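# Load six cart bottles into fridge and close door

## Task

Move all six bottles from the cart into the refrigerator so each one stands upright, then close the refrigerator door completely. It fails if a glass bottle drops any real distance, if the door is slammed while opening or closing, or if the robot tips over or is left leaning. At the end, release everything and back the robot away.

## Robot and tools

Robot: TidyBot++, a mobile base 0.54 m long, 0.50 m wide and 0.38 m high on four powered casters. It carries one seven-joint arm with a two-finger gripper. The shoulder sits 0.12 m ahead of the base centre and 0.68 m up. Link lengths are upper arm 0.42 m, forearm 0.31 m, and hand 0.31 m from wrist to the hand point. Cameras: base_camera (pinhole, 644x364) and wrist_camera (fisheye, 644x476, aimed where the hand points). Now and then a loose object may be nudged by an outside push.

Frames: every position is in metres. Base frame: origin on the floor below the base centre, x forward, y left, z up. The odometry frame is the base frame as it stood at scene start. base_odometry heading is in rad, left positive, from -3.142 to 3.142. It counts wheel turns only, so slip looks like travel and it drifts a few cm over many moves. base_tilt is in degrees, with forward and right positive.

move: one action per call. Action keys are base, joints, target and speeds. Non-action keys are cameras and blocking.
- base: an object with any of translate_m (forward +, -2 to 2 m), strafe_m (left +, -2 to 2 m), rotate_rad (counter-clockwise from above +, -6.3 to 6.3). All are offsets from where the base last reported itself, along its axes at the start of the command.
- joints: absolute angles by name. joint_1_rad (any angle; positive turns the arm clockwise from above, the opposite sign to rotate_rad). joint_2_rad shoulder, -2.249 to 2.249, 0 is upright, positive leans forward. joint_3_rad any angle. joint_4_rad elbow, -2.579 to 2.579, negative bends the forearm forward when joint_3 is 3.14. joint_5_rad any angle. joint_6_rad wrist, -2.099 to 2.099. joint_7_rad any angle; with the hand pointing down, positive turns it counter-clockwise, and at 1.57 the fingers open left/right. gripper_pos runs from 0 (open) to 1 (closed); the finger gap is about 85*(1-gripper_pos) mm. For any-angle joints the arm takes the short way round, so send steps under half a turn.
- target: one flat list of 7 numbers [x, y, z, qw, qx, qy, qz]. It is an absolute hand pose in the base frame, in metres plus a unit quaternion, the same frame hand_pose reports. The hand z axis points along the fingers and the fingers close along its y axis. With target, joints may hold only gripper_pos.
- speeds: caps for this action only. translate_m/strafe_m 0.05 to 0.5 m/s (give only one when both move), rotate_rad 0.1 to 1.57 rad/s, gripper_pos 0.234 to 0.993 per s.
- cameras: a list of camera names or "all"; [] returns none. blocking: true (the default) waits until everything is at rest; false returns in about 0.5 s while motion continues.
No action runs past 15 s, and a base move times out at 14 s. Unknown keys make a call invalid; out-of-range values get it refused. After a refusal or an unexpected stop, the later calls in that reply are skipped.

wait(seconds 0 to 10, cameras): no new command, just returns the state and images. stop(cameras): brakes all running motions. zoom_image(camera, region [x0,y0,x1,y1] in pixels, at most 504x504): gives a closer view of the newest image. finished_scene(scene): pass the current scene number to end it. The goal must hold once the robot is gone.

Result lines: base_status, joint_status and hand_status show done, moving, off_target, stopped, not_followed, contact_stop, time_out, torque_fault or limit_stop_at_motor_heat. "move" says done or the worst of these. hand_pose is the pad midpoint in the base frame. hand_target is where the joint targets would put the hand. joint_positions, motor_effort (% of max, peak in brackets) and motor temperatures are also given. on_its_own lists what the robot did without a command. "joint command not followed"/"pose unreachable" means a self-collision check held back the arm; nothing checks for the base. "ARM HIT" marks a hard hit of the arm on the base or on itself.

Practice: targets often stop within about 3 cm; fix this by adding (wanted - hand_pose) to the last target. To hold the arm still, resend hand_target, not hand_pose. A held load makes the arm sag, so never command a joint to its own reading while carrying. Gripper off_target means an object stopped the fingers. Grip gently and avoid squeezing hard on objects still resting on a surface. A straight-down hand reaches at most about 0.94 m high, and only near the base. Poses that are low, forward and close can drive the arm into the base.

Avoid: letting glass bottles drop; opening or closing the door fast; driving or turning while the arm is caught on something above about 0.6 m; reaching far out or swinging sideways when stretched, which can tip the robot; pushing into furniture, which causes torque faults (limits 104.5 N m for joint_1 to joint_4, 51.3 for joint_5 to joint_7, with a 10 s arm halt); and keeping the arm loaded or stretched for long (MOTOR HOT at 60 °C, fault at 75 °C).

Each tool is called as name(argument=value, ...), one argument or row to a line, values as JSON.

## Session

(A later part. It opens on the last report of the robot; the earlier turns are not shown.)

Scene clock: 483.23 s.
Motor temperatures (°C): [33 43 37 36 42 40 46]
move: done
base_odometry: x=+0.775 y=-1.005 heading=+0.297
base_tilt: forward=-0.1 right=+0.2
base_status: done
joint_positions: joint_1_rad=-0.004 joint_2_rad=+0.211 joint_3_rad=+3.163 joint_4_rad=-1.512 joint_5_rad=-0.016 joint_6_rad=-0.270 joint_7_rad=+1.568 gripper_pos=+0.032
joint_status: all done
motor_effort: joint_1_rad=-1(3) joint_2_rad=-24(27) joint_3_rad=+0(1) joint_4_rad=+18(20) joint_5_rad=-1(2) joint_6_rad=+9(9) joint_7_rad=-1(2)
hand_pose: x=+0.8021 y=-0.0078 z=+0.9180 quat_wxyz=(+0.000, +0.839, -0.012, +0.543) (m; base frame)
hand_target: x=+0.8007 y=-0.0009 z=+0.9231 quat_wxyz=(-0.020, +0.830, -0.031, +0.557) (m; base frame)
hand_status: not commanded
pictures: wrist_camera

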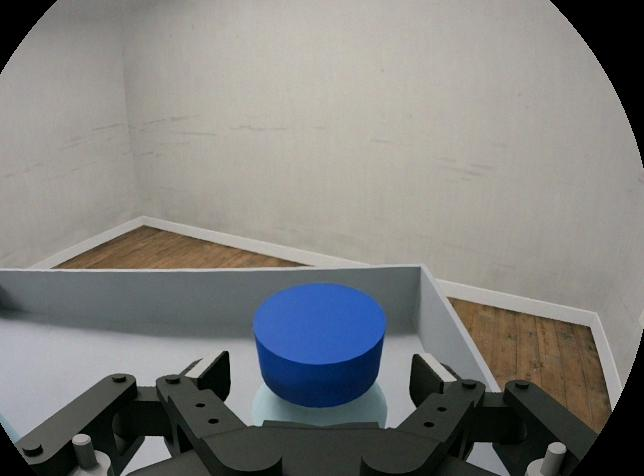

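move(
  joints={"joint_1_rad":-0.01,"joint_2_rad":0.2,"joint_3_rad":3.16,"joint_4_rad":-1.49,"joint_5_rad":-0.035,"joint_6_rad":-0.26,"joint_7_rad":1.53},
  cameras=["wrist_camera"],
)

Scene clock: 489.87 s.
Motor temperatures (°C): [33 43 37 36 42 40 46]
move: done
base_odometry: x=+0.775 y=-1.005 heading=+0.297
base_tilt: forward=-0.1 right=+0.2
base_status: not commanded
joint_positions: joint_1_rad=-0.004 joint_2_rad=+0.211 joint_3_rad=+3.163 joint_4_rad=-1.494 joint_5_rad=-0.016 joint_6_rad=-0.270 joint_7_rad=+1.568 gripper_pos=+0.032
joint_status: all done
motor_effort: joint_1_rad=-2(3) joint_2_rad=-25(26) joint_3_rad=+0(1) joint_4_rad=+18(20) joint_5_rad=-1(2) joint_6_rad=+9(10) joint_7_rad=-1(2)
hand_pose: x=+0.8052 y=-0.0078 z=+0.9287 quat_wxyz=(+0.000, +0.835, -0.012, +0.551) (m; base frame)
hand_target: x=+0.8041 y=-0.0004 z=+0.9416 quat_wxyz=(-0.021, +0.827, -0.031, +0.561) (m; base frame)
hand_status: not commanded
pictures: wrist_camera

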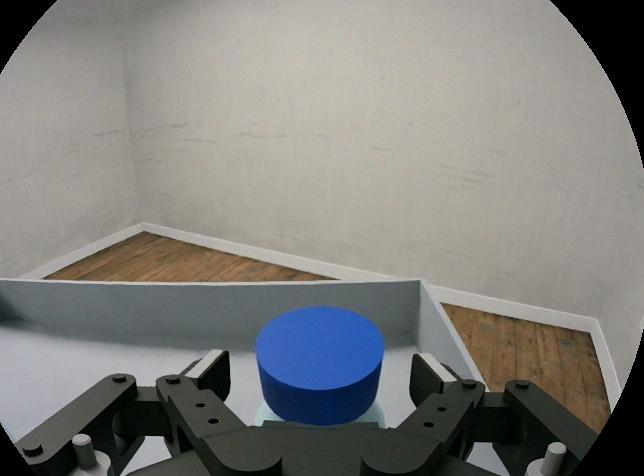

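move(
  joints={"gripper_pos":0.5},
  speeds={"gripper_pos":0.234},
  cameras=["wrist_camera"],
)

move(
  joints={"joint_1_rad":-0.01,"joint_2_rad":0.22,"joint_3_rad":3.16,"joint_4_rad":-0.83,"joint_5_rad":-0.035,"joint_6_rad":-0.92,"joint_7_rad":1.53},
  cameras=["wrist_camera"],
)

Scene clock: 496.20 s.
Motor temperatures (°C): [33 43 37 36 42 40 46]
move: off_target
base_odometry: x=+0.775 y=-1.005 heading=+0.297
base_tilt: forward=-0.1 right=+0.2
base_status: not commanded
joint_positions: joint_1_rad=-0.004 joint_2_rad=+0.211 joint_3_rad=+3.163 joint_4_rad=-1.494 joint_5_rad=-0.016 joint_6_rad=-0.270 joint_7_rad=+1.568 gripper_pos=+0.419
joint_status: gripper_pos off_target (ended at +0.419, target +0.500)
motor_effort: joint_1_rad=-1(2) joint_2_rad=-22(25) joint_3_rad=+0(1) joint_4_rad=+17(19) joint_5_rad=-1(2) joint_6_rad=+7(9) joint_7_rad=-2(2)
hand_pose: x=+0.8052 y=-0.0078 z=+0.9288 quat_wxyz=(+0.000, +0.834, -0.012, +0.551) (m; base frame)
hand_target: x=+0.8041 y=-0.0004 z=+0.9416 quat_wxyz=(-0.021, +0.827, -0.031, +0.561) (m; base frame)
hand_status: not commanded
pictures: wrist_camera

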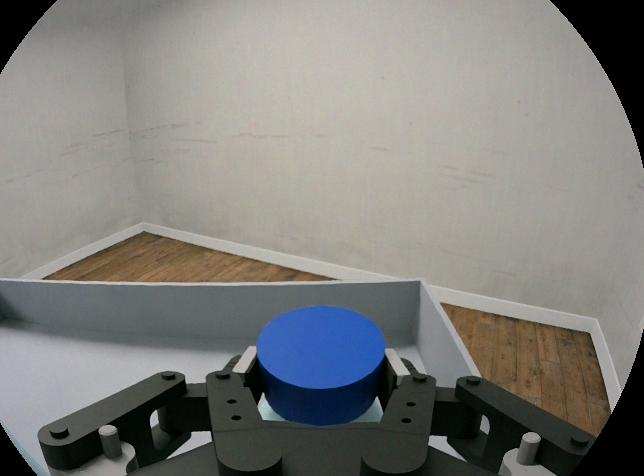

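Scene clock: 498.43 s.
Motor temperatures (°C): [33 43 37 36 42 40 46]
move: done
base_odometry: x=+0.775 y=-1.005 heading=+0.297
base_tilt: forward=-0.1 right=+0.2
base_status: not commanded
joint_positions: joint_1_rad=-0.004 joint_2_rad=+0.212 joint_3_rad=+3.163 joint_4_rad=-0.864 joint_5_rad=-0.016 joint_6_rad=-0.873 joint_7_rad=+1.568 gripper_pos=+0.419
joint_status: all done
motor_effort: joint_1_rad=-2(3) joint_2_rad=-27(31) joint_3_rad=+0(2) joint_4_rad=+20(24) joint_5_rad=-1(2) joint_6_rad=+12(13) joint_7_rad=-1(2)
hand_pose: x=+0.7737 y=-0.0039 z=+1.1274 quat_wxyz=(-0.002, +0.827, -0.008, +0.562) (m; base frame)
hand_target: x=+0.7705 y=+0.0066 z=+1.1279 quat_wxyz=(-0.025, +0.833, -0.020, +0.552) (m; base frame)
hand_status: not commanded
pictures: wrist_camera

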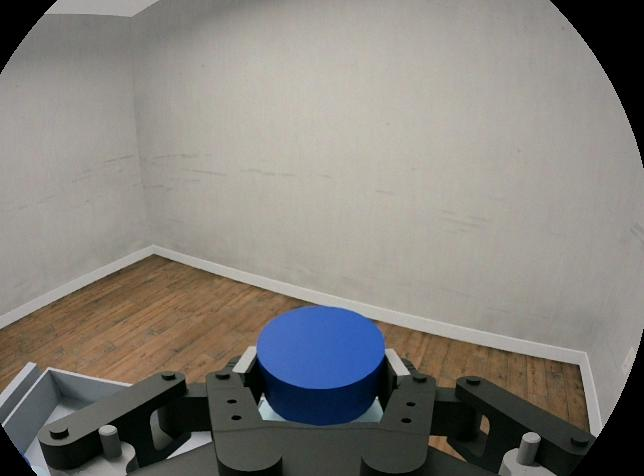

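move(
  base={"translate_m":-0.49,"strafe_m":0.364},
  speeds={"translate_m":0.35},
  cameras=["wrist_camera"],
)

move(
  base={"translate_m":1.31,"strafe_m":1.141,"rotate_rad":1.09},
  speeds={"rotate_rad":0.34},
  cameras=["wrist_camera"],
)

Scene clock: 516.43 s.
Motor temperatures (°C): [33 43 37 36 42 40 46]
move: done
base_odometry: x=+0.200 y=-0.800 heading=+0.297
base_tilt: forward=-0.1 right=+0.2
base_status: done
joint_positions: joint_1_rad=-0.005 joint_2_rad=+0.216 joint_3_rad=+3.163 joint_4_rad=-0.863 joint_5_rad=-0.016 joint_6_rad=-0.878 joint_7_rad=+1.568 gripper_pos=+0.419
joint_status: not commanded
motor_effort: joint_1_rad=-1(4) joint_2_rad=-27(30) joint_3_rad=+0(2) joint_4_rad=+20(21) joint_5_rad=-1(2) joint_6_rad=+12(12) joint_7_rad=-1(2)
hand_pose: x=+0.7747 y=-0.0037 z=+1.1243 quat_wxyz=(-0.002, +0.829, -0.008, +0.559) (m; base frame)
hand_target: x=+0.7705 y=+0.0066 z=+1.1279 quat_wxyz=(-0.025, +0.833, -0.020, +0.552) (m; base frame)
hand_status: not commanded
pictures: wrist_camera

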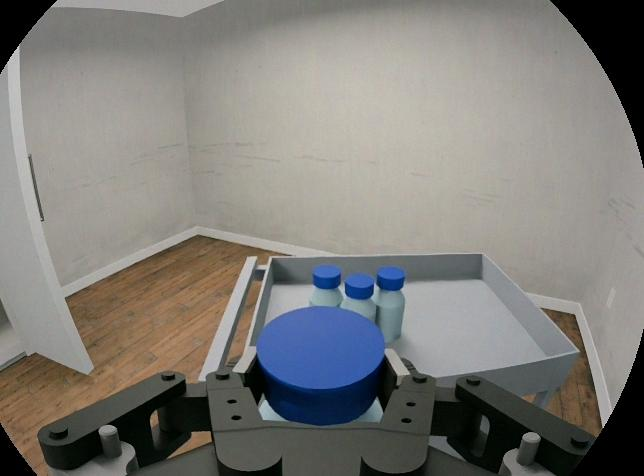

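Scene clock: 520.80 s.
Motor temperatures (°C): [33 43 37 36 42 40 46]
move: done
base_odometry: x=+1.118 y=+0.675 heading=+1.388
base_tilt: forward=-0.1 right=+0.2
base_status: done
joint_positions: joint_1_rad=-0.006 joint_2_rad=+0.221 joint_3_rad=+3.165 joint_4_rad=-0.862 joint_5_rad=-0.016 joint_6_rad=-0.880 joint_7_rad=+1.568 gripper_pos=+0.419
joint_status: not commanded
motor_effort: joint_1_rad=-1(8) joint_2_rad=-28(31) joint_3_rad=+0(4) joint_4_rad=+20(21) joint_5_rad=-1(4) joint_6_rad=+12(12) joint_7_rad=-1(2)
hand_pose: x=+0.7767 y=-0.0039 z=+1.1212 quat_wxyz=(-0.002, +0.831, -0.008, +0.556) (m; base frame)
hand_target: x=+0.7705 y=+0.0066 z=+1.1279 quat_wxyz=(-0.025, +0.833, -0.020, +0.552) (m; base frame)
hand_status: not commanded
pictures: wrist_camera

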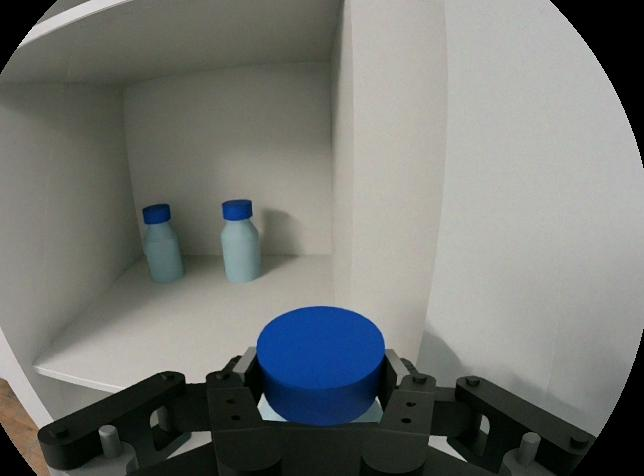

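move(
  base={"strafe_m":0.063},
  cameras=["wrist_camera"],
)

move(
  base={"translate_m":0.289},
  speeds={"translate_m":0.2},
  cameras=["wrist_camera"],
)

Scene clock: 551.93 s.
Motor temperatures (°C): [33 43 37 37 42 40 46]
move: done
base_odometry: x=+1.056 y=+0.686 heading=+1.388
base_tilt: forward=-0.1 right=+0.2
base_status: done
joint_positions: joint_1_rad=-0.011 joint_2_rad=+0.221 joint_3_rad=+3.164 joint_4_rad=-0.861 joint_5_rad=-0.017 joint_6_rad=-0.880 joint_7_rad=+1.568 gripper_pos=+0.419
joint_status: not commanded
motor_effort: joint_1_rad=-1(4) joint_2_rad=-27(28) joint_3_rad=+0(2) joint_4_rad=+20(20) joint_5_rad=-1(2) joint_6_rad=+12(12) joint_7_rad=-1(2)
hand_pose: x=+0.7767 y=+0.0004 z=+1.1212 quat_wxyz=(-0.004, +0.831, -0.005, +0.556) (m; base frame)
hand_target: x=+0.7705 y=+0.0066 z=+1.1279 quat_wxyz=(-0.025, +0.833, -0.020, +0.552) (m; base frame)
hand_status: not commanded
pictures: wrist_camera

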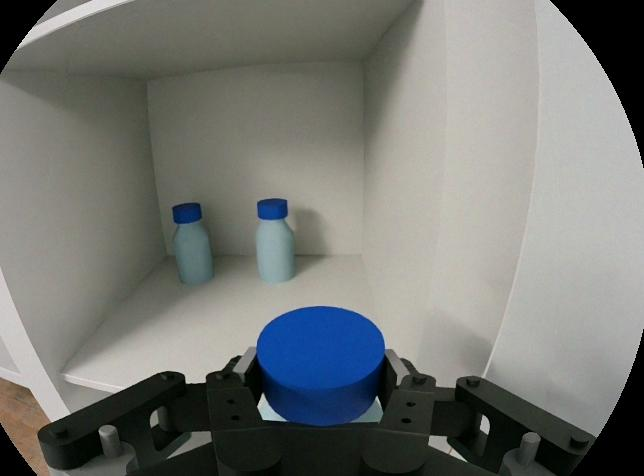

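Scene clock: 554.13 s.
Motor temperatures (°C): [33 43 37 37 42 40 46]
move: done
base_odometry: x=+1.108 y=+0.971 heading=+1.389
base_tilt: forward=-0.1 right=+0.2
base_status: done
joint_positions: joint_1_rad=-0.011 joint_2_rad=+0.223 joint_3_rad=+3.164 joint_4_rad=-0.860 joint_5_rad=-0.017 joint_6_rad=-0.882 joint_7_rad=+1.568 gripper_pos=+0.419
joint_status: not commanded
motor_effort: joint_1_rad=-1(4) joint_2_rad=-28(31) joint_3_rad=+0(1) joint_4_rad=+20(22) joint_5_rad=-1(2) joint_6_rad=+11(13) joint_7_rad=-1(2)
hand_pose: x=+0.7776 y=+0.0004 z=+1.1198 quat_wxyz=(-0.004, +0.832, -0.005, +0.555) (m; base frame)
hand_target: x=+0.7705 y=+0.0066 z=+1.1279 quat_wxyz=(-0.025, +0.833, -0.020, +0.552) (m; base frame)
hand_status: not commanded
pictures: wrist_camera

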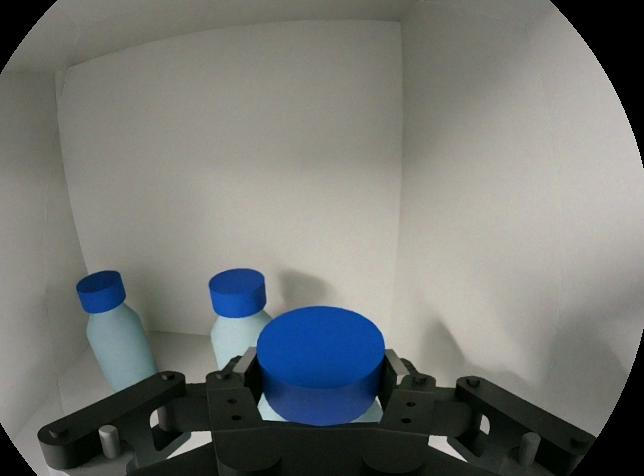

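move(
  joints={"joint_1_rad":-0.01,"joint_2_rad":0.22,"joint_3_rad":3.16,"joint_4_rad":-0.99,"joint_5_rad":-0.035,"joint_6_rad":-0.74,"joint_7_rad":1.53},
  cameras=[],
)

move(
  joints={"joint_1_rad":-0.01,"joint_2_rad":0.22,"joint_3_rad":3.16,"joint_4_rad":-1.05,"joint_5_rad":-0.035,"joint_6_rad":-0.67,"joint_7_rad":1.53},
  cameras=[],
)

move(
  joints={"joint_1_rad":-0.01,"joint_2_rad":0.22,"joint_3_rad":3.16,"joint_4_rad":-1.08,"joint_5_rad":-0.035,"joint_6_rad":-0.62,"joint_7_rad":1.53},
  cameras=["wrist_camera"],
)

Scene clock: 559.83 s.
Motor temperatures (°C): [33 43 37 37 42 40 46]
move: done
base_odometry: x=+1.108 y=+0.971 heading=+1.389
base_tilt: forward=-0.1 right=+0.2
base_status: not commanded
joint_positions: joint_1_rad=-0.011 joint_2_rad=+0.224 joint_3_rad=+3.164 joint_4_rad=-0.981 joint_5_rad=-0.017 joint_6_rad=-0.815 joint_7_rad=+1.568 gripper_pos=+0.419
joint_status: all done
motor_effort: joint_1_rad=-1(3) joint_2_rad=-28(30) joint_3_rad=+0(1) joint_4_rad=+21(22) joint_5_rad=-1(2) joint_6_rad=+11(13) joint_7_rad=-1(2)
hand_pose: x=+0.7866 y=-0.0002 z=+1.0700 quat_wxyz=(-0.004, +0.846, -0.006, +0.533) (m; base frame)
hand_target: x=+0.7943 y=+0.0050 z=+1.0882 quat_wxyz=(-0.025, +0.827, -0.023, +0.561) (m; base frame)
hand_status: not commanded
pictures: none
No camera images: "cameras" was empty.

Scene clock: 560.60 s.
Motor temperatures (°C): [33 43 37 37 42 40 46]
move: done
base_odometry: x=+1.108 y=+0.971 heading=+1.389
base_tilt: forward=-0.1 right=+0.2
base_status: not commanded
joint_positions: joint_1_rad=-0.011 joint_2_rad=+0.224 joint_3_rad=+3.164 joint_4_rad=-1.029 joint_5_rad=-0.017 joint_6_rad=-0.738 joint_7_rad=+1.568 gripper_pos=+0.419
joint_status: all done
motor_effort: joint_1_rad=-1(2) joint_2_rad=-26(30) joint_3_rad=+0(1) joint_4_rad=+20(22) joint_5_rad=-1(2) joint_6_rad=+10(12) joint_7_rad=-1(2)
hand_pose: x=+0.7954 y=-0.0006 z=+1.0637 quat_wxyz=(-0.004, +0.839, -0.007, +0.544) (m; base frame)
hand_target: x=+0.8016 y=+0.0043 z=+1.0733 quat_wxyz=(-0.024, +0.824, -0.024, +0.565) (m; base frame)
hand_status: not commanded
pictures: none
No camera images: "cameras" was empty.

Scene clock: 561.23 s.
Motor temperatures (°C): [33 43 37 37 42 40 46]
move: done
base_odometry: x=+1.108 y=+0.970 heading=+1.389
base_tilt: forward=-0.1 right=+0.2
base_status: not commanded
joint_positions: joint_1_rad=-0.011 joint_2_rad=+0.224 joint_3_rad=+3.164 joint_4_rad=-1.055 joint_5_rad=-0.017 joint_6_rad=-0.685 joint_7_rad=+1.568 gripper_pos=+0.419
joint_status: all done
motor_effort: joint_1_rad=-1(2) joint_2_rad=-25(27) joint_3_rad=+0(1) joint_4_rad=+20(21) joint_5_rad=-1(2) joint_6_rad=+11(11) joint_7_rad=-1(2)
hand_pose: x=+0.8011 y=-0.0009 z=+1.0635 quat_wxyz=(-0.004, +0.831, -0.007, +0.556) (m; base frame)
hand_target: x=+0.8065 y=+0.0038 z=+1.0701 quat_wxyz=(-0.024, +0.819, -0.025, +0.573) (m; base frame)
hand_status: not commanded
pictures: wrist_camera

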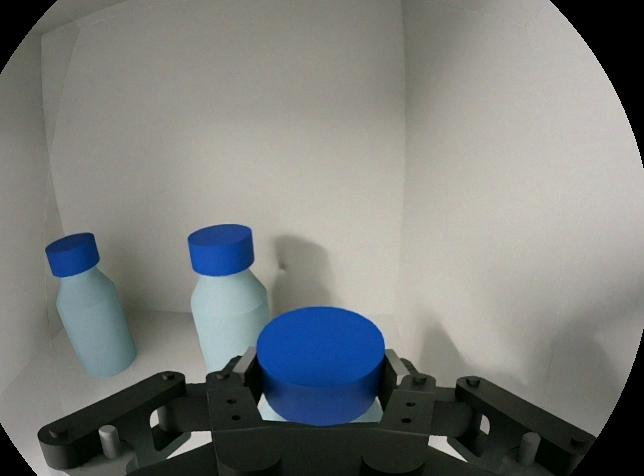

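move(
  joints={"joint_1_rad":-0.01,"joint_2_rad":0.22,"joint_3_rad":3.16,"joint_4_rad":-1.11,"joint_5_rad":-0.035,"joint_6_rad":-0.6,"joint_7_rad":1.53},
  cameras=[],
)

move(
  joints={"gripper_pos":0.1},
  speeds={"gripper_pos":0.3},
  cameras=["wrist_camera"],
)

move(
  base={"translate_m":-0.12},
  speeds={"translate_m":0.2},
  cameras=["wrist_camera"],
)

Scene clock: 570.77 s.
Motor temperatures (°C): [33 43 37 36 42 40 46]
move: done
base_odometry: x=+1.108 y=+0.970 heading=+1.389
base_tilt: forward=-0.1 right=+0.2
base_status: not commanded
joint_positions: joint_1_rad=-0.011 joint_2_rad=+0.222 joint_3_rad=+3.164 joint_4_rad=-1.073 joint_5_rad=-0.017 joint_6_rad=-0.653 joint_7_rad=+1.568 gripper_pos=+0.419
joint_status: all done
motor_effort: joint_1_rad=-1(2) joint_2_rad=-23(26) joint_3_rad=+0(1) joint_4_rad=+18(19) joint_5_rad=-1(2) joint_6_rad=+9(11) joint_7_rad=-1(2)
hand_pose: x=+0.8037 y=-0.0011 z=+1.0630 quat_wxyz=(-0.004, +0.827, -0.007, +0.562) (m; base frame)
hand_target: x=+0.8078 y=+0.0035 z=+1.0580 quat_wxyz=(-0.024, +0.822, -0.025, +0.569) (m; base frame)
hand_status: not commanded
pictures: none
No camera images: "cameras" was empty.

Scene clock: 572.43 s.
Motor temperatures (°C): [33 43 37 36 42 40 46]
move: done
base_odometry: x=+1.108 y=+0.970 heading=+1.389
base_tilt: forward=-0.1 right=+0.2
base_status: not commanded
joint_positions: joint_1_rad=-0.011 joint_2_rad=+0.222 joint_3_rad=+3.164 joint_4_rad=-1.076 joint_5_rad=-0.017 joint_6_rad=-0.653 joint_7_rad=+1.568 gripper_pos=+0.100
joint_status: all done
motor_effort: joint_1_rad=-2(2) joint_2_rad=-25(25) joint_3_rad=-1(1) joint_4_rad=+18(19) joint_5_rad=-1(2) joint_6_rad=+9(9) joint_7_rad=-1(2)
hand_pose: x=+0.8036 y=-0.0011 z=+1.0615 quat_wxyz=(-0.004, +0.828, -0.007, +0.561) (m; base frame)
hand_target: x=+0.8078 y=+0.0035 z=+1.0580 quat_wxyz=(-0.024, +0.822, -0.025, +0.569) (m; base frame)
hand_status: not commanded
pictures: wrist_camera

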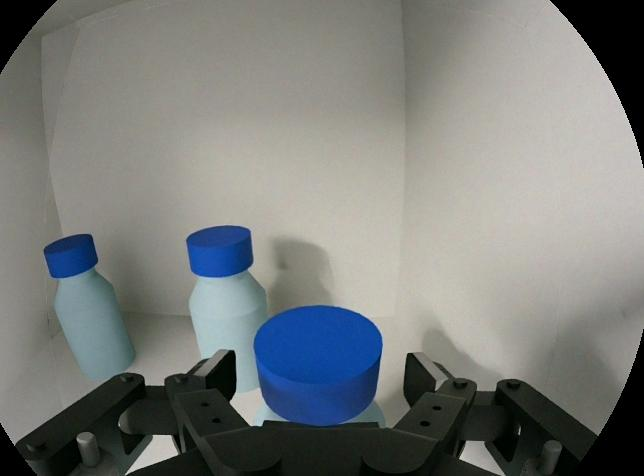

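Scene clock: 573.77 s.
Motor temperatures (°C): [33 43 37 36 42 40 46]
move: done
base_odometry: x=+1.086 y=+0.853 heading=+1.389
base_tilt: forward=-0.2 right=+0.2
base_status: done
joint_positions: joint_1_rad=-0.011 joint_2_rad=+0.222 joint_3_rad=+3.164 joint_4_rad=-1.078 joint_5_rad=-0.017 joint_6_rad=-0.651 joint_7_rad=+1.568 gripper_pos=+0.100
joint_status: not commanded
motor_effort: joint_1_rad=-2(4) joint_2_rad=-24(29) joint_3_rad=+0(1) joint_4_rad=+18(19) joint_5_rad=-1(2) joint_6_rad=+9(9) joint_7_rad=-1(2)
hand_pose: x=+0.8037 y=-0.0011 z=+1.0609 quat_wxyz=(-0.004, +0.828, -0.007, +0.561) (m; base frame)
hand_target: x=+0.8078 y=+0.0035 z=+1.0580 quat_wxyz=(-0.024, +0.822, -0.025, +0.569) (m; base frame)
hand_status: not commanded
pictures: wrist_camera

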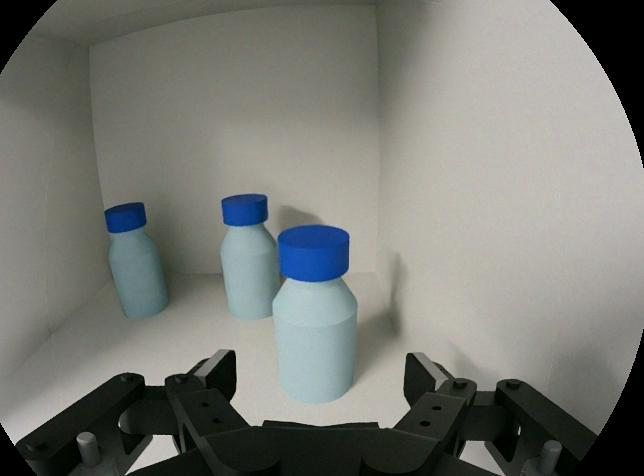

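move(
  base={"translate_m":-0.5},
  cameras=[],
)

move(
  base={"translate_m":-1.206,"strafe_m":0.48,"rotate_rad":-1.222},
  speeds={"rotate_rad":0.4},
  joints={"gripper_pos":0.18},
  cameras=["wrist_camera"],
)

move(
  joints={"joint_1_rad":-0.01,"joint_2_rad":0.2,"joint_3_rad":3.16,"joint_4_rad":-1.47,"joint_5_rad":-0.035,"joint_6_rad":-0.28,"joint_7_rad":1.53},
  cameras=["wrist_camera"],
)

Scene clock: 597.03 s.
Motor temperatures (°C): [33 43 37 36 42 40 46]
move: done
base_odometry: x=+0.995 y=+0.361 heading=+1.388
base_tilt: forward=-0.1 right=+0.2
base_status: done
joint_positions: joint_1_rad=-0.011 joint_2_rad=+0.219 joint_3_rad=+3.164 joint_4_rad=-1.079 joint_5_rad=-0.017 joint_6_rad=-0.649 joint_7_rad=+1.568 gripper_pos=+0.100
joint_status: not commanded
motor_effort: joint_1_rad=-2(2) joint_2_rad=-25(28) joint_3_rad=+0(1) joint_4_rad=+18(19) joint_5_rad=-1(2) joint_6_rad=+8(9) joint_7_rad=-2(2)
hand_pose: x=+0.8029 y=-0.0011 z=+1.0626 quat_wxyz=(-0.004, +0.827, -0.007, +0.562) (m; base frame)
hand_target: x=+0.8078 y=+0.0035 z=+1.0580 quat_wxyz=(-0.024, +0.822, -0.025, +0.569) (m; base frame)
hand_status: not commanded
pictures: none
No camera images: "cameras" was empty.

Scene clock: 600.83 s.
Motor temperatures (°C): [33 43 37 36 42 40 46]
move: done
base_odometry: x=+0.304 y=-0.738 heading=+0.166
base_tilt: forward=-0.1 right=+0.2
base_status: done
joint_positions: joint_1_rad=-0.009 joint_2_rad=+0.219 joint_3_rad=+3.163 joint_4_rad=-1.080 joint_5_rad=-0.017 joint_6_rad=-0.648 joint_7_rad=+1.568 gripper_pos=+0.180
joint_status: all done
motor_effort: joint_1_rad=-2(6) joint_2_rad=-25(28) joint_3_rad=+0(3) joint_4_rad=+18(19) joint_5_rad=-1(2) joint_6_rad=+9(9) joint_7_rad=-1(2)
hand_pose: x=+0.8029 y=-0.0019 z=+1.0626 quat_wxyz=(-0.003, +0.827, -0.008, +0.562) (m; base frame)
hand_target: x=+0.8078 y=+0.0035 z=+1.0580 quat_wxyz=(-0.024, +0.822, -0.025, +0.569) (m; base frame)
hand_status: not commanded
pictures: wrist_camera

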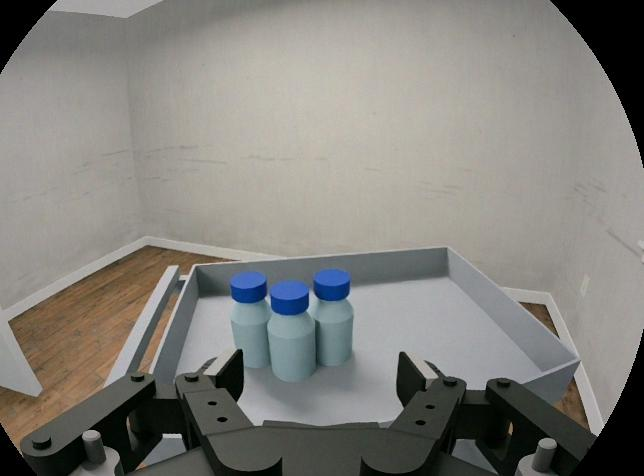

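Scene clock: 602.60 s.
Motor temperatures (°C): [33 43 37 36 42 40 46]
move: done
base_odometry: x=+0.304 y=-0.738 heading=+0.166
base_tilt: forward=-0.2 right=+0.2
base_status: not commanded
joint_positions: joint_1_rad=-0.009 joint_2_rad=+0.219 joint_3_rad=+3.163 joint_4_rad=-1.438 joint_5_rad=-0.017 joint_6_rad=-0.336 joint_7_rad=+1.568 gripper_pos=+0.180
joint_status: all done
motor_effort: joint_1_rad=-2(3) joint_2_rad=-25(26) joint_3_rad=-1(1) joint_4_rad=+19(20) joint_5_rad=-1(2) joint_6_rad=+9(9) joint_7_rad=-1(2)
hand_pose: x=+0.8078 y=-0.0040 z=+0.9381 quat_wxyz=(-0.002, +0.839, -0.010, +0.543) (m; base frame)
hand_target: x=+0.8048 y=-0.0002 z=+0.9478 quat_wxyz=(-0.021, +0.827, -0.030, +0.561) (m; base frame)
hand_status: not commanded
pictures: wrist_camera

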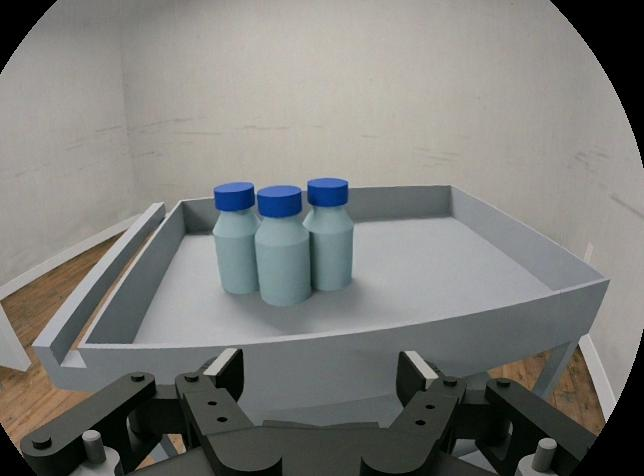

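move(
  base={"translate_m":0.21,"strafe_m":0.055},
  joints={"joint_1_rad":-0.01,"joint_2_rad":0.2,"joint_3_rad":3.16,"joint_4_rad":-1.49,"joint_5_rad":-0.035,"joint_6_rad":-0.26,"joint_7_rad":1.53},
  cameras=["wrist_camera"],
)

Scene clock: 608.77 s.
Motor temperatures (°C): [33 43 37 36 42 40 46]
move: done
base_odometry: x=+0.502 y=-0.649 heading=+0.165
base_tilt: forward=-0.1 right=+0.2
base_status: done
joint_positions: joint_1_rad=-0.009 joint_2_rad=+0.213 joint_3_rad=+3.163 joint_4_rad=-1.460 joint_5_rad=-0.017 joint_6_rad=-0.311 joint_7_rad=+1.568 gripper_pos=+0.180
joint_status: all done
motor_effort: joint_1_rad=-1(4) joint_2_rad=-25(29) joint_3_rad=+0(1) joint_4_rad=+18(20) joint_5_rad=-1(1) joint_6_rad=+9(9) joint_7_rad=-2(2)
hand_pose: x=+0.8060 y=-0.0041 z=+0.9358 quat_wxyz=(-0.002, +0.837, -0.010, +0.547) (m; base frame)
hand_target: x=+0.8041 y=-0.0004 z=+0.9416 quat_wxyz=(-0.021, +0.827, -0.031, +0.561) (m; base frame)
hand_status: not commanded
pictures: wrist_camera

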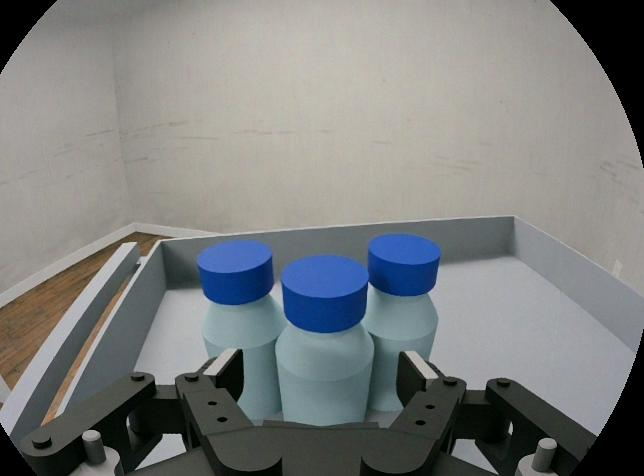

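move(
  base={"translate_m":0.074,"strafe_m":-0.003},
  speeds={"translate_m":0.1},
  joints={"joint_1_rad":-0.01,"joint_2_rad":0.2,"joint_3_rad":3.16,"joint_4_rad":-1.515,"joint_5_rad":-0.035,"joint_6_rad":-0.24,"joint_7_rad":1.53},
  cameras=["wrist_camera"],
)

Scene clock: 617.80 s.
Motor temperatures (°C): [33 43 37 36 42 40 46]
move: done
base_odometry: x=+0.576 y=-0.640 heading=+0.165
base_tilt: forward=-0.1 right=+0.2
base_status: done
joint_positions: joint_1_rad=-0.009 joint_2_rad=+0.210 joint_3_rad=+3.163 joint_4_rad=-1.486 joint_5_rad=-0.017 joint_6_rad=-0.291 joint_7_rad=+1.568 gripper_pos=+0.180
joint_status: all done
motor_effort: joint_1_rad=-2(4) joint_2_rad=-25(27) joint_3_rad=+0(1) joint_4_rad=+19(20) joint_5_rad=-1(1) joint_6_rad=+8(9) joint_7_rad=-1(2)
hand_pose: x=+0.8037 y=-0.0043 z=+0.9282 quat_wxyz=(-0.002, +0.838, -0.010, +0.546) (m; base frame)
hand_target: x=+0.8025 y=-0.0006 z=+0.9323 quat_wxyz=(-0.021, +0.828, -0.031, +0.559) (m; base frame)
hand_status: not commanded
pictures: wrist_camera

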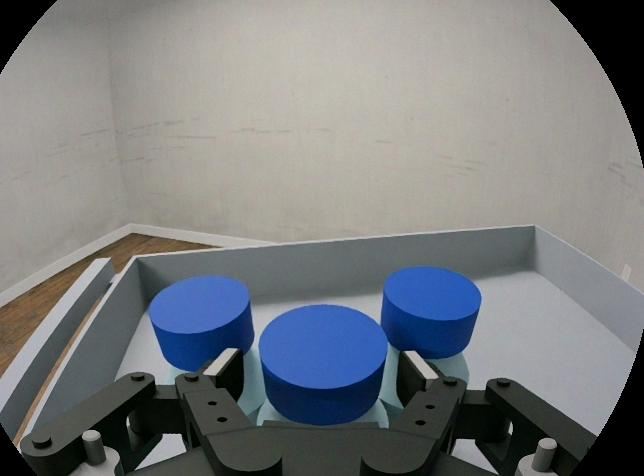

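move(
  joints={"gripper_pos":0.5},
  speeds={"gripper_pos":0.234},
  cameras=["wrist_camera"],
)

move(
  joints={"joint_1_rad":-0.01,"joint_2_rad":0.22,"joint_3_rad":3.16,"joint_4_rad":-0.83,"joint_5_rad":-0.035,"joint_6_rad":-0.92,"joint_7_rad":1.53},
  cameras=["wrist_camera"],
)

Scene clock: 624.03 s.
Motor temperatures (°C): [33 43 37 36 42 40 46]
move: off_target
base_odometry: x=+0.576 y=-0.640 heading=+0.165
base_tilt: forward=-0.1 right=+0.2
base_status: not commanded
joint_positions: joint_1_rad=-0.009 joint_2_rad=+0.210 joint_3_rad=+3.164 joint_4_rad=-1.486 joint_5_rad=-0.017 joint_6_rad=-0.291 joint_7_rad=+1.568 gripper_pos=+0.420
joint_status: gripper_pos off_target (ended at +0.420, target +0.500)
motor_effort: joint_1_rad=-3(6) joint_2_rad=-22(25) joint_3_rad=-1(3) joint_4_rad=+18(19) joint_5_rad=-2(2) joint_6_rad=+8(9) joint_7_rad=-1(2)
hand_pose: x=+0.8037 y=-0.0049 z=+0.9283 quat_wxyz=(-0.002, +0.838, -0.011, +0.546) (m; base frame)
hand_target: x=+0.8025 y=-0.0006 z=+0.9323 quat_wxyz=(-0.021, +0.828, -0.031, +0.559) (m; base frame)
hand_status: not commanded
pictures: wrist_camera

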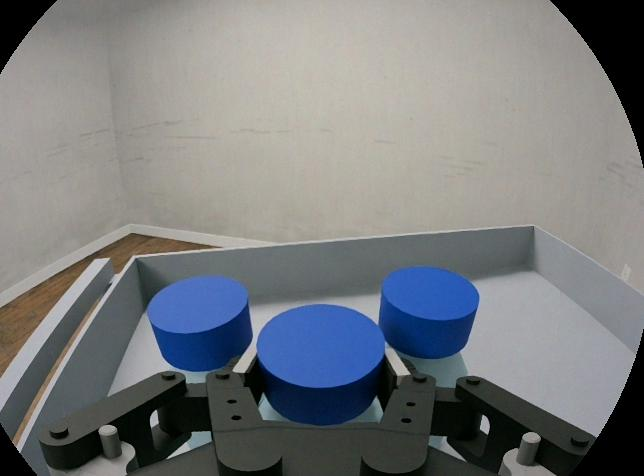

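Scene clock: 626.30 s.
Motor temperatures (°C): [33 43 37 36 42 40 46]
move: done
base_odometry: x=+0.576 y=-0.640 heading=+0.165
base_tilt: forward=-0.1 right=+0.2
base_status: not commanded
joint_positions: joint_1_rad=-0.009 joint_2_rad=+0.216 joint_3_rad=+3.164 joint_4_rad=-0.869 joint_5_rad=-0.018 joint_6_rad=-0.876 joint_7_rad=+1.568 gripper_pos=+0.420
joint_status: all done
motor_effort: joint_1_rad=-1(4) joint_2_rad=-28(32) joint_3_rad=+0(2) joint_4_rad=+21(25) joint_5_rad=-1(3) joint_6_rad=+12(15) joint_7_rad=-1(2)
hand_pose: x=+0.7753 y=-0.0007 z=+1.1209 quat_wxyz=(-0.004, +0.831, -0.006, +0.556) (m; base frame)
hand_target: x=+0.7705 y=+0.0066 z=+1.1279 quat_wxyz=(-0.025, +0.833, -0.020, +0.552) (m; base frame)
hand_status: not commanded
pictures: wrist_camera

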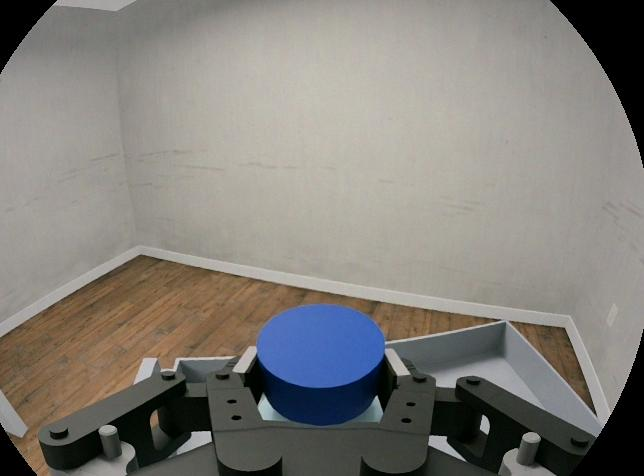

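move(
  base={"translate_m":-0.38},
  speeds={"translate_m":0.35},
  cameras=["wrist_camera"],
)

move(
  base={"translate_m":0.969,"strafe_m":1.255,"rotate_rad":1.223},
  speeds={"rotate_rad":0.38},
  cameras=["wrist_camera"],
)

Scene clock: 635.47 s.
Motor temperatures (°C): [33 43 37 36 42 40 46]
move: done
base_odometry: x=+0.201 y=-0.703 heading=+0.165
base_tilt: forward=-0.2 right=+0.2
base_status: done
joint_positions: joint_1_rad=-0.009 joint_2_rad=+0.228 joint_3_rad=+3.164 joint_4_rad=-0.866 joint_5_rad=-0.018 joint_6_rad=-0.883 joint_7_rad=+1.568 gripper_pos=+0.420
joint_status: not commanded
motor_effort: joint_1_rad=-1(4) joint_2_rad=-27(33) joint_3_rad=+0(1) joint_4_rad=+21(22) joint_5_rad=-1(2) joint_6_rad=+12(13) joint_7_rad=-1(2)
hand_pose: x=+0.7794 y=-0.0006 z=+1.1134 quat_wxyz=(-0.004, +0.835, -0.006, +0.550) (m; base frame)
hand_target: x=+0.7705 y=+0.0066 z=+1.1279 quat_wxyz=(-0.025, +0.833, -0.020, +0.552) (m; base frame)
hand_status: not commanded
pictures: wrist_camera

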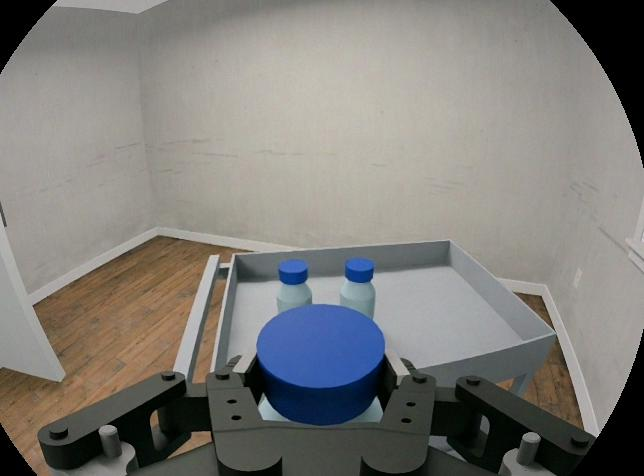

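Scene clock: 639.70 s.
Motor temperatures (°C): [33 43 37 36 42 40 46]
move: done
base_odometry: x=+0.950 y=+0.695 heading=+1.390
base_tilt: forward=-0.1 right=+0.2
base_status: done
joint_positions: joint_1_rad=-0.008 joint_2_rad=+0.230 joint_3_rad=+3.164 joint_4_rad=-0.865 joint_5_rad=-0.019 joint_6_rad=-0.884 joint_7_rad=+1.568 gripper_pos=+0.420
joint_status: not commanded
motor_effort: joint_1_rad=-1(7) joint_2_rad=-29(32) joint_3_rad=+0(4) joint_4_rad=+21(23) joint_5_rad=-1(3) joint_6_rad=+12(13) joint_7_rad=-1(2)
hand_pose: x=+0.7804 y=-0.0014 z=+1.1118 quat_wxyz=(-0.004, +0.836, -0.007, +0.549) (m; base frame)
hand_target: x=+0.7705 y=+0.0066 z=+1.1279 quat_wxyz=(-0.025, +0.833, -0.020, +0.552) (m; base frame)
hand_status: not commanded
pictures: wrist_camera

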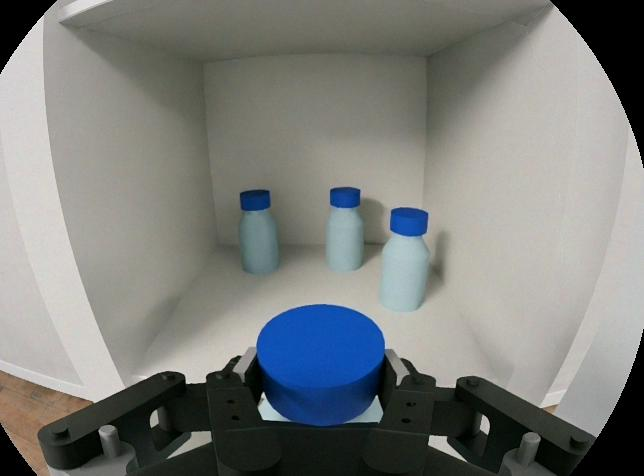

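move(
  base={"translate_m":0.3},
  speeds={"translate_m":0.2},
  cameras=["wrist_camera"],
)

move(
  joints={"joint_1_rad":-0.01,"joint_2_rad":0.22,"joint_3_rad":3.16,"joint_4_rad":-0.99,"joint_5_rad":-0.035,"joint_6_rad":-0.74,"joint_7_rad":1.53},
  cameras=[],
)

move(
  joints={"joint_1_rad":-0.01,"joint_2_rad":0.22,"joint_3_rad":3.16,"joint_4_rad":-1.05,"joint_5_rad":-0.035,"joint_6_rad":-0.67,"joint_7_rad":1.53},
  cameras=[],
)

move(
  joints={"joint_1_rad":-0.01,"joint_2_rad":0.22,"joint_3_rad":3.16,"joint_4_rad":-1.08,"joint_5_rad":-0.035,"joint_6_rad":-0.62,"joint_7_rad":1.53},
  cameras=["wrist_camera"],
)

Scene clock: 649.50 s.
Motor temperatures (°C): [33 43 37 36 42 40 46]
move: done
base_odometry: x=+1.005 y=+0.990 heading=+1.389
base_tilt: forward=-0.1 right=+0.2
base_status: done
joint_positions: joint_1_rad=-0.008 joint_2_rad=+0.231 joint_3_rad=+3.164 joint_4_rad=-0.865 joint_5_rad=-0.019 joint_6_rad=-0.885 joint_7_rad=+1.568 gripper_pos=+0.420
joint_status: not commanded
motor_effort: joint_1_rad=-1(4) joint_2_rad=-29(32) joint_3_rad=+0(1) joint_4_rad=+21(22) joint_5_rad=-1(2) joint_6_rad=+12(13) joint_7_rad=-1(2)
hand_pose: x=+0.7807 y=-0.0014 z=+1.1112 quat_wxyz=(-0.004, +0.836, -0.007, +0.549) (m; base frame)
hand_target: x=+0.7705 y=+0.0066 z=+1.1279 quat_wxyz=(-0.025, +0.833, -0.020, +0.552) (m; base frame)
hand_status: not commanded
pictures: wrist_camera

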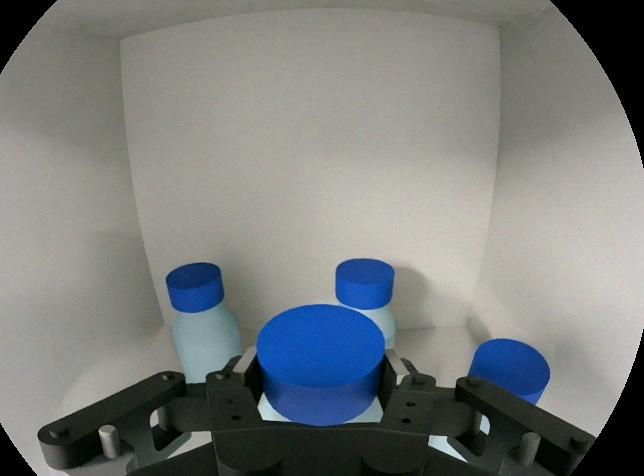

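Scene clock: 650.57 s.
Motor temperatures (°C): [33 43 37 36 42 40 46]
move: done
base_odometry: x=+1.005 y=+0.990 heading=+1.389
base_tilt: forward=-0.1 right=+0.2
base_status: not commanded
joint_positions: joint_1_rad=-0.008 joint_2_rad=+0.231 joint_3_rad=+3.164 joint_4_rad=-0.981 joint_5_rad=-0.019 joint_6_rad=-0.816 joint_7_rad=+1.568 gripper_pos=+0.420
joint_status: all done
motor_effort: joint_1_rad=-2(2) joint_2_rad=-29(31) joint_3_rad=+0(1) joint_4_rad=+21(22) joint_5_rad=-1(2) joint_6_rad=+12(13) joint_7_rad=-1(2)
hand_pose: x=+0.7893 y=-0.0020 z=+1.0642 quat_wxyz=(-0.004, +0.849, -0.008, +0.528) (m; base frame)
hand_target: x=+0.7943 y=+0.0050 z=+1.0883 quat_wxyz=(-0.025, +0.827, -0.023, +0.561) (m; base frame)
hand_status: not commanded
pictures: none
No camera images: "cameras" was empty.

Scene clock: 651.33 s.
Motor temperatures (°C): [33 43 37 36 42 40 46]
move: done
base_odometry: x=+1.005 y=+0.990 heading=+1.389
base_tilt: forward=-0.1 right=+0.2
base_status: not commanded
joint_positions: joint_1_rad=-0.008 joint_2_rad=+0.231 joint_3_rad=+3.164 joint_4_rad=-1.024 joint_5_rad=-0.019 joint_6_rad=-0.735 joint_7_rad=+1.568 gripper_pos=+0.420
joint_status: all done
motor_effort: joint_1_rad=-1(2) joint_2_rad=-26(29) joint_3_rad=+0(1) joint_4_rad=+20(22) joint_5_rad=-1(2) joint_6_rad=+10(13) joint_7_rad=-1(2)
hand_pose: x=+0.7987 y=-0.0025 z=+1.0624 quat_wxyz=(-0.004, +0.839, -0.008, +0.545) (m; base frame)
hand_target: x=+0.8016 y=+0.0043 z=+1.0733 quat_wxyz=(-0.024, +0.824, -0.024, +0.565) (m; base frame)
hand_status: not commanded
pictures: none
No camera images: "cameras" was empty.

Scene clock: 651.97 s.
Motor temperatures (°C): [33 43 37 36 42 40 46]
move: done
base_odometry: x=+1.005 y=+0.990 heading=+1.389
base_tilt: forward=-0.1 right=+0.2
base_status: not commanded
joint_positions: joint_1_rad=-0.008 joint_2_rad=+0.231 joint_3_rad=+3.164 joint_4_rad=-1.051 joint_5_rad=-0.019 joint_6_rad=-0.682 joint_7_rad=+1.568 gripper_pos=+0.420
joint_status: all done
motor_effort: joint_1_rad=-2(2) joint_2_rad=-25(25) joint_3_rad=+0(1) joint_4_rad=+19(20) joint_5_rad=-1(2) joint_6_rad=+10(11) joint_7_rad=-1(2)
hand_pose: x=+0.8043 y=-0.0029 z=+1.0621 quat_wxyz=(-0.004, +0.831, -0.009, +0.556) (m; base frame)
hand_target: x=+0.8065 y=+0.0038 z=+1.0701 quat_wxyz=(-0.024, +0.819, -0.025, +0.573) (m; base frame)
hand_status: not commanded
pictures: wrist_camera

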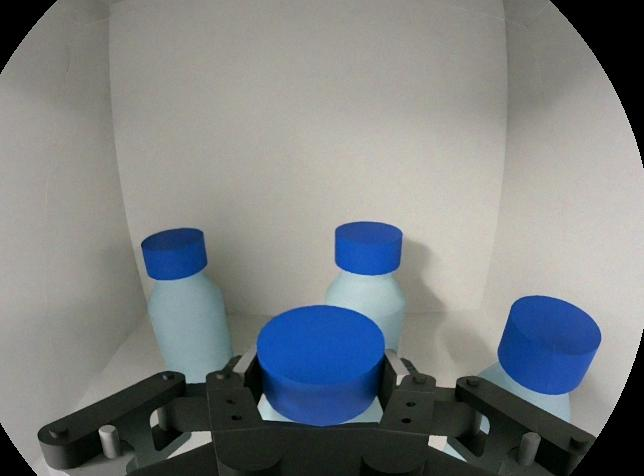

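move(
  joints={"gripper_pos":0.18},
  speeds={"gripper_pos":0.3},
  cameras=["wrist_camera"],
)

move(
  base={"translate_m":-0.12},
  speeds={"translate_m":0.2},
  cameras=["wrist_camera"],
)

Scene clock: 658.47 s.
Motor temperatures (°C): [33 44 37 36 42 40 46]
move: done
base_odometry: x=+1.005 y=+0.990 heading=+1.389
base_tilt: forward=-0.1 right=+0.2
base_status: not commanded
joint_positions: joint_1_rad=-0.008 joint_2_rad=+0.231 joint_3_rad=+3.164 joint_4_rad=-1.051 joint_5_rad=-0.019 joint_6_rad=-0.670 joint_7_rad=+1.568 gripper_pos=+0.180
joint_status: all done
motor_effort: joint_1_rad=-1(2) joint_2_rad=-25(27) joint_3_rad=+0(1) joint_4_rad=+18(19) joint_5_rad=-1(2) joint_6_rad=+9(10) joint_7_rad=-1(2)
hand_pose: x=+0.8057 y=-0.0029 z=+1.0652 quat_wxyz=(-0.004, +0.828, -0.009, +0.560) (m; base frame)
hand_target: x=+0.8065 y=+0.0038 z=+1.0701 quat_wxyz=(-0.024, +0.819, -0.025, +0.573) (m; base frame)
hand_status: not commanded
pictures: wrist_camera

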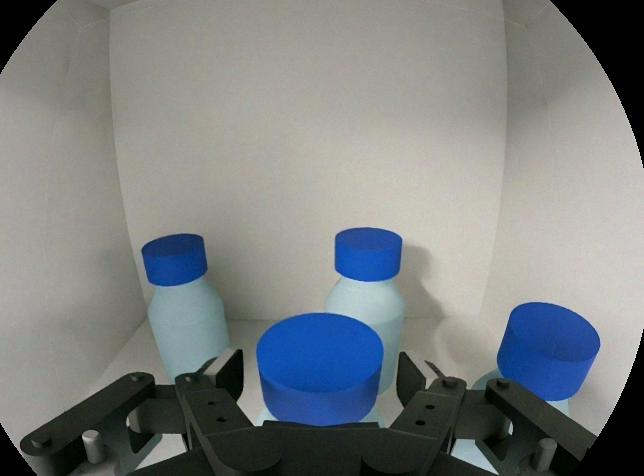

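Scene clock: 659.80 s.
Motor temperatures (°C): [33 44 37 36 42 40 46]
move: done
base_odometry: x=+0.983 y=+0.872 heading=+1.389
base_tilt: forward=-0.1 right=+0.2
base_status: done
joint_positions: joint_1_rad=-0.008 joint_2_rad=+0.230 joint_3_rad=+3.164 joint_4_rad=-1.051 joint_5_rad=-0.019 joint_6_rad=-0.669 joint_7_rad=+1.568 gripper_pos=+0.180
joint_status: not commanded
motor_effort: joint_1_rad=-2(3) joint_2_rad=-25(29) joint_3_rad=+0(2) joint_4_rad=+18(19) joint_5_rad=-1(2) joint_6_rad=+9(9) joint_7_rad=-1(2)
hand_pose: x=+0.8055 y=-0.0029 z=+1.0658 quat_wxyz=(-0.004, +0.828, -0.009, +0.561) (m; base frame)
hand_target: x=+0.8065 y=+0.0038 z=+1.0701 quat_wxyz=(-0.024, +0.819, -0.025, +0.573) (m; base frame)
hand_status: not commanded
pictures: wrist_camera

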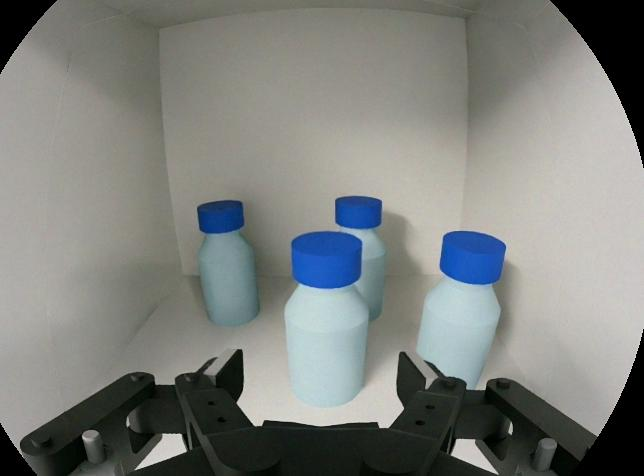

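move(
  base={"translate_m":-0.5},
  cameras=[],
)

move(
  base={"translate_m":-1.052,"strafe_m":0.312,"rotate_rad":-1.224},
  speeds={"rotate_rad":0.45},
  cameras=[],
)

move(
  joints={"joint_1_rad":-0.01,"joint_2_rad":0.2,"joint_3_rad":3.16,"joint_4_rad":-1.47,"joint_5_rad":-0.035,"joint_6_rad":-0.28,"joint_7_rad":1.53},
  cameras=["wrist_camera"],
)

Scene clock: 673.10 s.
Motor temperatures (°C): [33 44 37 36 42 40 46]
move: done
base_odometry: x=+0.893 y=+0.380 heading=+1.390
base_tilt: forward=-0.1 right=+0.2
base_status: done
joint_positions: joint_1_rad=-0.008 joint_2_rad=+0.225 joint_3_rad=+3.164 joint_4_rad=-1.052 joint_5_rad=-0.019 joint_6_rad=-0.668 joint_7_rad=+1.568 gripper_pos=+0.180
joint_status: not commanded
motor_effort: joint_1_rad=-2(3) joint_2_rad=-25(29) joint_3_rad=+0(1) joint_4_rad=+18(19) joint_5_rad=-1(2) joint_6_rad=+8(9) joint_7_rad=-1(2)
hand_pose: x=+0.8036 y=-0.0030 z=+1.0696 quat_wxyz=(-0.004, +0.826, -0.009, +0.563) (m; base frame)
hand_target: x=+0.8065 y=+0.0038 z=+1.0701 quat_wxyz=(-0.024, +0.819, -0.025, +0.573) (m; base frame)
hand_status: not commanded
pictures: none
No camera images: "cameras" was empty.

Scene clock: 676.60 s.
Motor temperatures (°C): [33 44 37 36 42 40 46]
move: done
base_odometry: x=+0.397 y=-0.599 heading=+0.167
base_tilt: forward=-0.2 right=+0.2
base_status: done
joint_positions: joint_1_rad=-0.007 joint_2_rad=+0.224 joint_3_rad=+3.164 joint_4_rad=-1.052 joint_5_rad=-0.019 joint_6_rad=-0.668 joint_7_rad=+1.568 gripper_pos=+0.180
joint_status: not commanded
motor_effort: joint_1_rad=-1(6) joint_2_rad=-25(28) joint_3_rad=+0(3) joint_4_rad=+18(19) joint_5_rad=-1(2) joint_6_rad=+9(9) joint_7_rad=-1(2)
hand_pose: x=+0.8036 y=-0.0035 z=+1.0699 quat_wxyz=(-0.004, +0.826, -0.009, +0.564) (m; base frame)
hand_target: x=+0.8065 y=+0.0038 z=+1.0701 quat_wxyz=(-0.024, +0.819, -0.025, +0.573) (m; base frame)
hand_status: not commanded
pictures: none
No camera images: "cameras" was empty.

Scene clock: 678.43 s.
Motor temperatures (°C): [33 44 37 36 42 40 46]
move: done
base_odometry: x=+0.397 y=-0.599 heading=+0.167
base_tilt: forward=-0.1 right=+0.2
base_status: not commanded
joint_positions: joint_1_rad=-0.007 joint_2_rad=+0.224 joint_3_rad=+3.164 joint_4_rad=-1.437 joint_5_rad=-0.019 joint_6_rad=-0.336 joint_7_rad=+1.568 gripper_pos=+0.180
joint_status: all done
motor_effort: joint_1_rad=-2(3) joint_2_rad=-25(27) joint_3_rad=+0(1) joint_4_rad=+18(20) joint_5_rad=-1(2) joint_6_rad=+9(9) joint_7_rad=-1(2)
hand_pose: x=+0.8092 y=-0.0060 z=+0.9345 quat_wxyz=(-0.002, +0.841, -0.012, +0.541) (m; base frame)
hand_target: x=+0.8048 y=-0.0002 z=+0.9478 quat_wxyz=(-0.021, +0.827, -0.030, +0.561) (m; base frame)
hand_status: not commanded
pictures: wrist_camera

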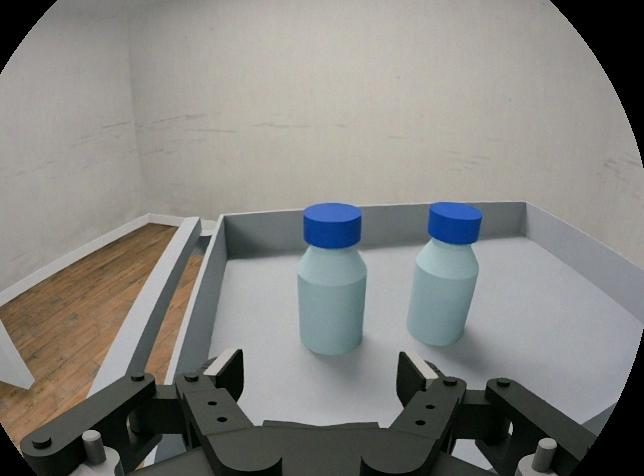

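move(
  base={"translate_m":0.186,"strafe_m":-0.012},
  speeds={"translate_m":0.2},
  joints={"joint_1_rad":-0.01,"joint_2_rad":0.2,"joint_3_rad":3.16,"joint_4_rad":-1.505,"joint_5_rad":-0.035,"joint_6_rad":-0.245,"joint_7_rad":1.53},
  cameras=["wrist_camera"],
)

Scene clock: 683.53 s.
Motor temperatures (°C): [33 44 37 36 42 40 46]
move: done
base_odometry: x=+0.582 y=-0.580 heading=+0.165
base_tilt: forward=-0.1 right=+0.2
base_status: done
joint_positions: joint_1_rad=-0.007 joint_2_rad=+0.217 joint_3_rad=+3.164 joint_4_rad=-1.476 joint_5_rad=-0.019 joint_6_rad=-0.296 joint_7_rad=+1.568 gripper_pos=+0.180
joint_status: all done
motor_effort: joint_1_rad=-1(3) joint_2_rad=-25(29) joint_3_rad=+0(1) joint_4_rad=+18(20) joint_5_rad=-1(1) joint_6_rad=+8(10) joint_7_rad=-1(2)
hand_pose: x=+0.8063 y=-0.0063 z=+0.9284 quat_wxyz=(-0.002, +0.838, -0.013, +0.545) (m; base frame)
hand_target: x=+0.8035 y=-0.0006 z=+0.9369 quat_wxyz=(-0.021, +0.827, -0.031, +0.561) (m; base frame)
hand_status: not commanded
pictures: wrist_camera

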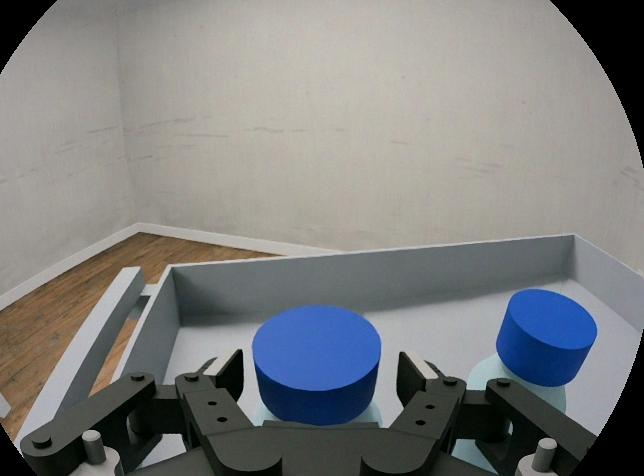

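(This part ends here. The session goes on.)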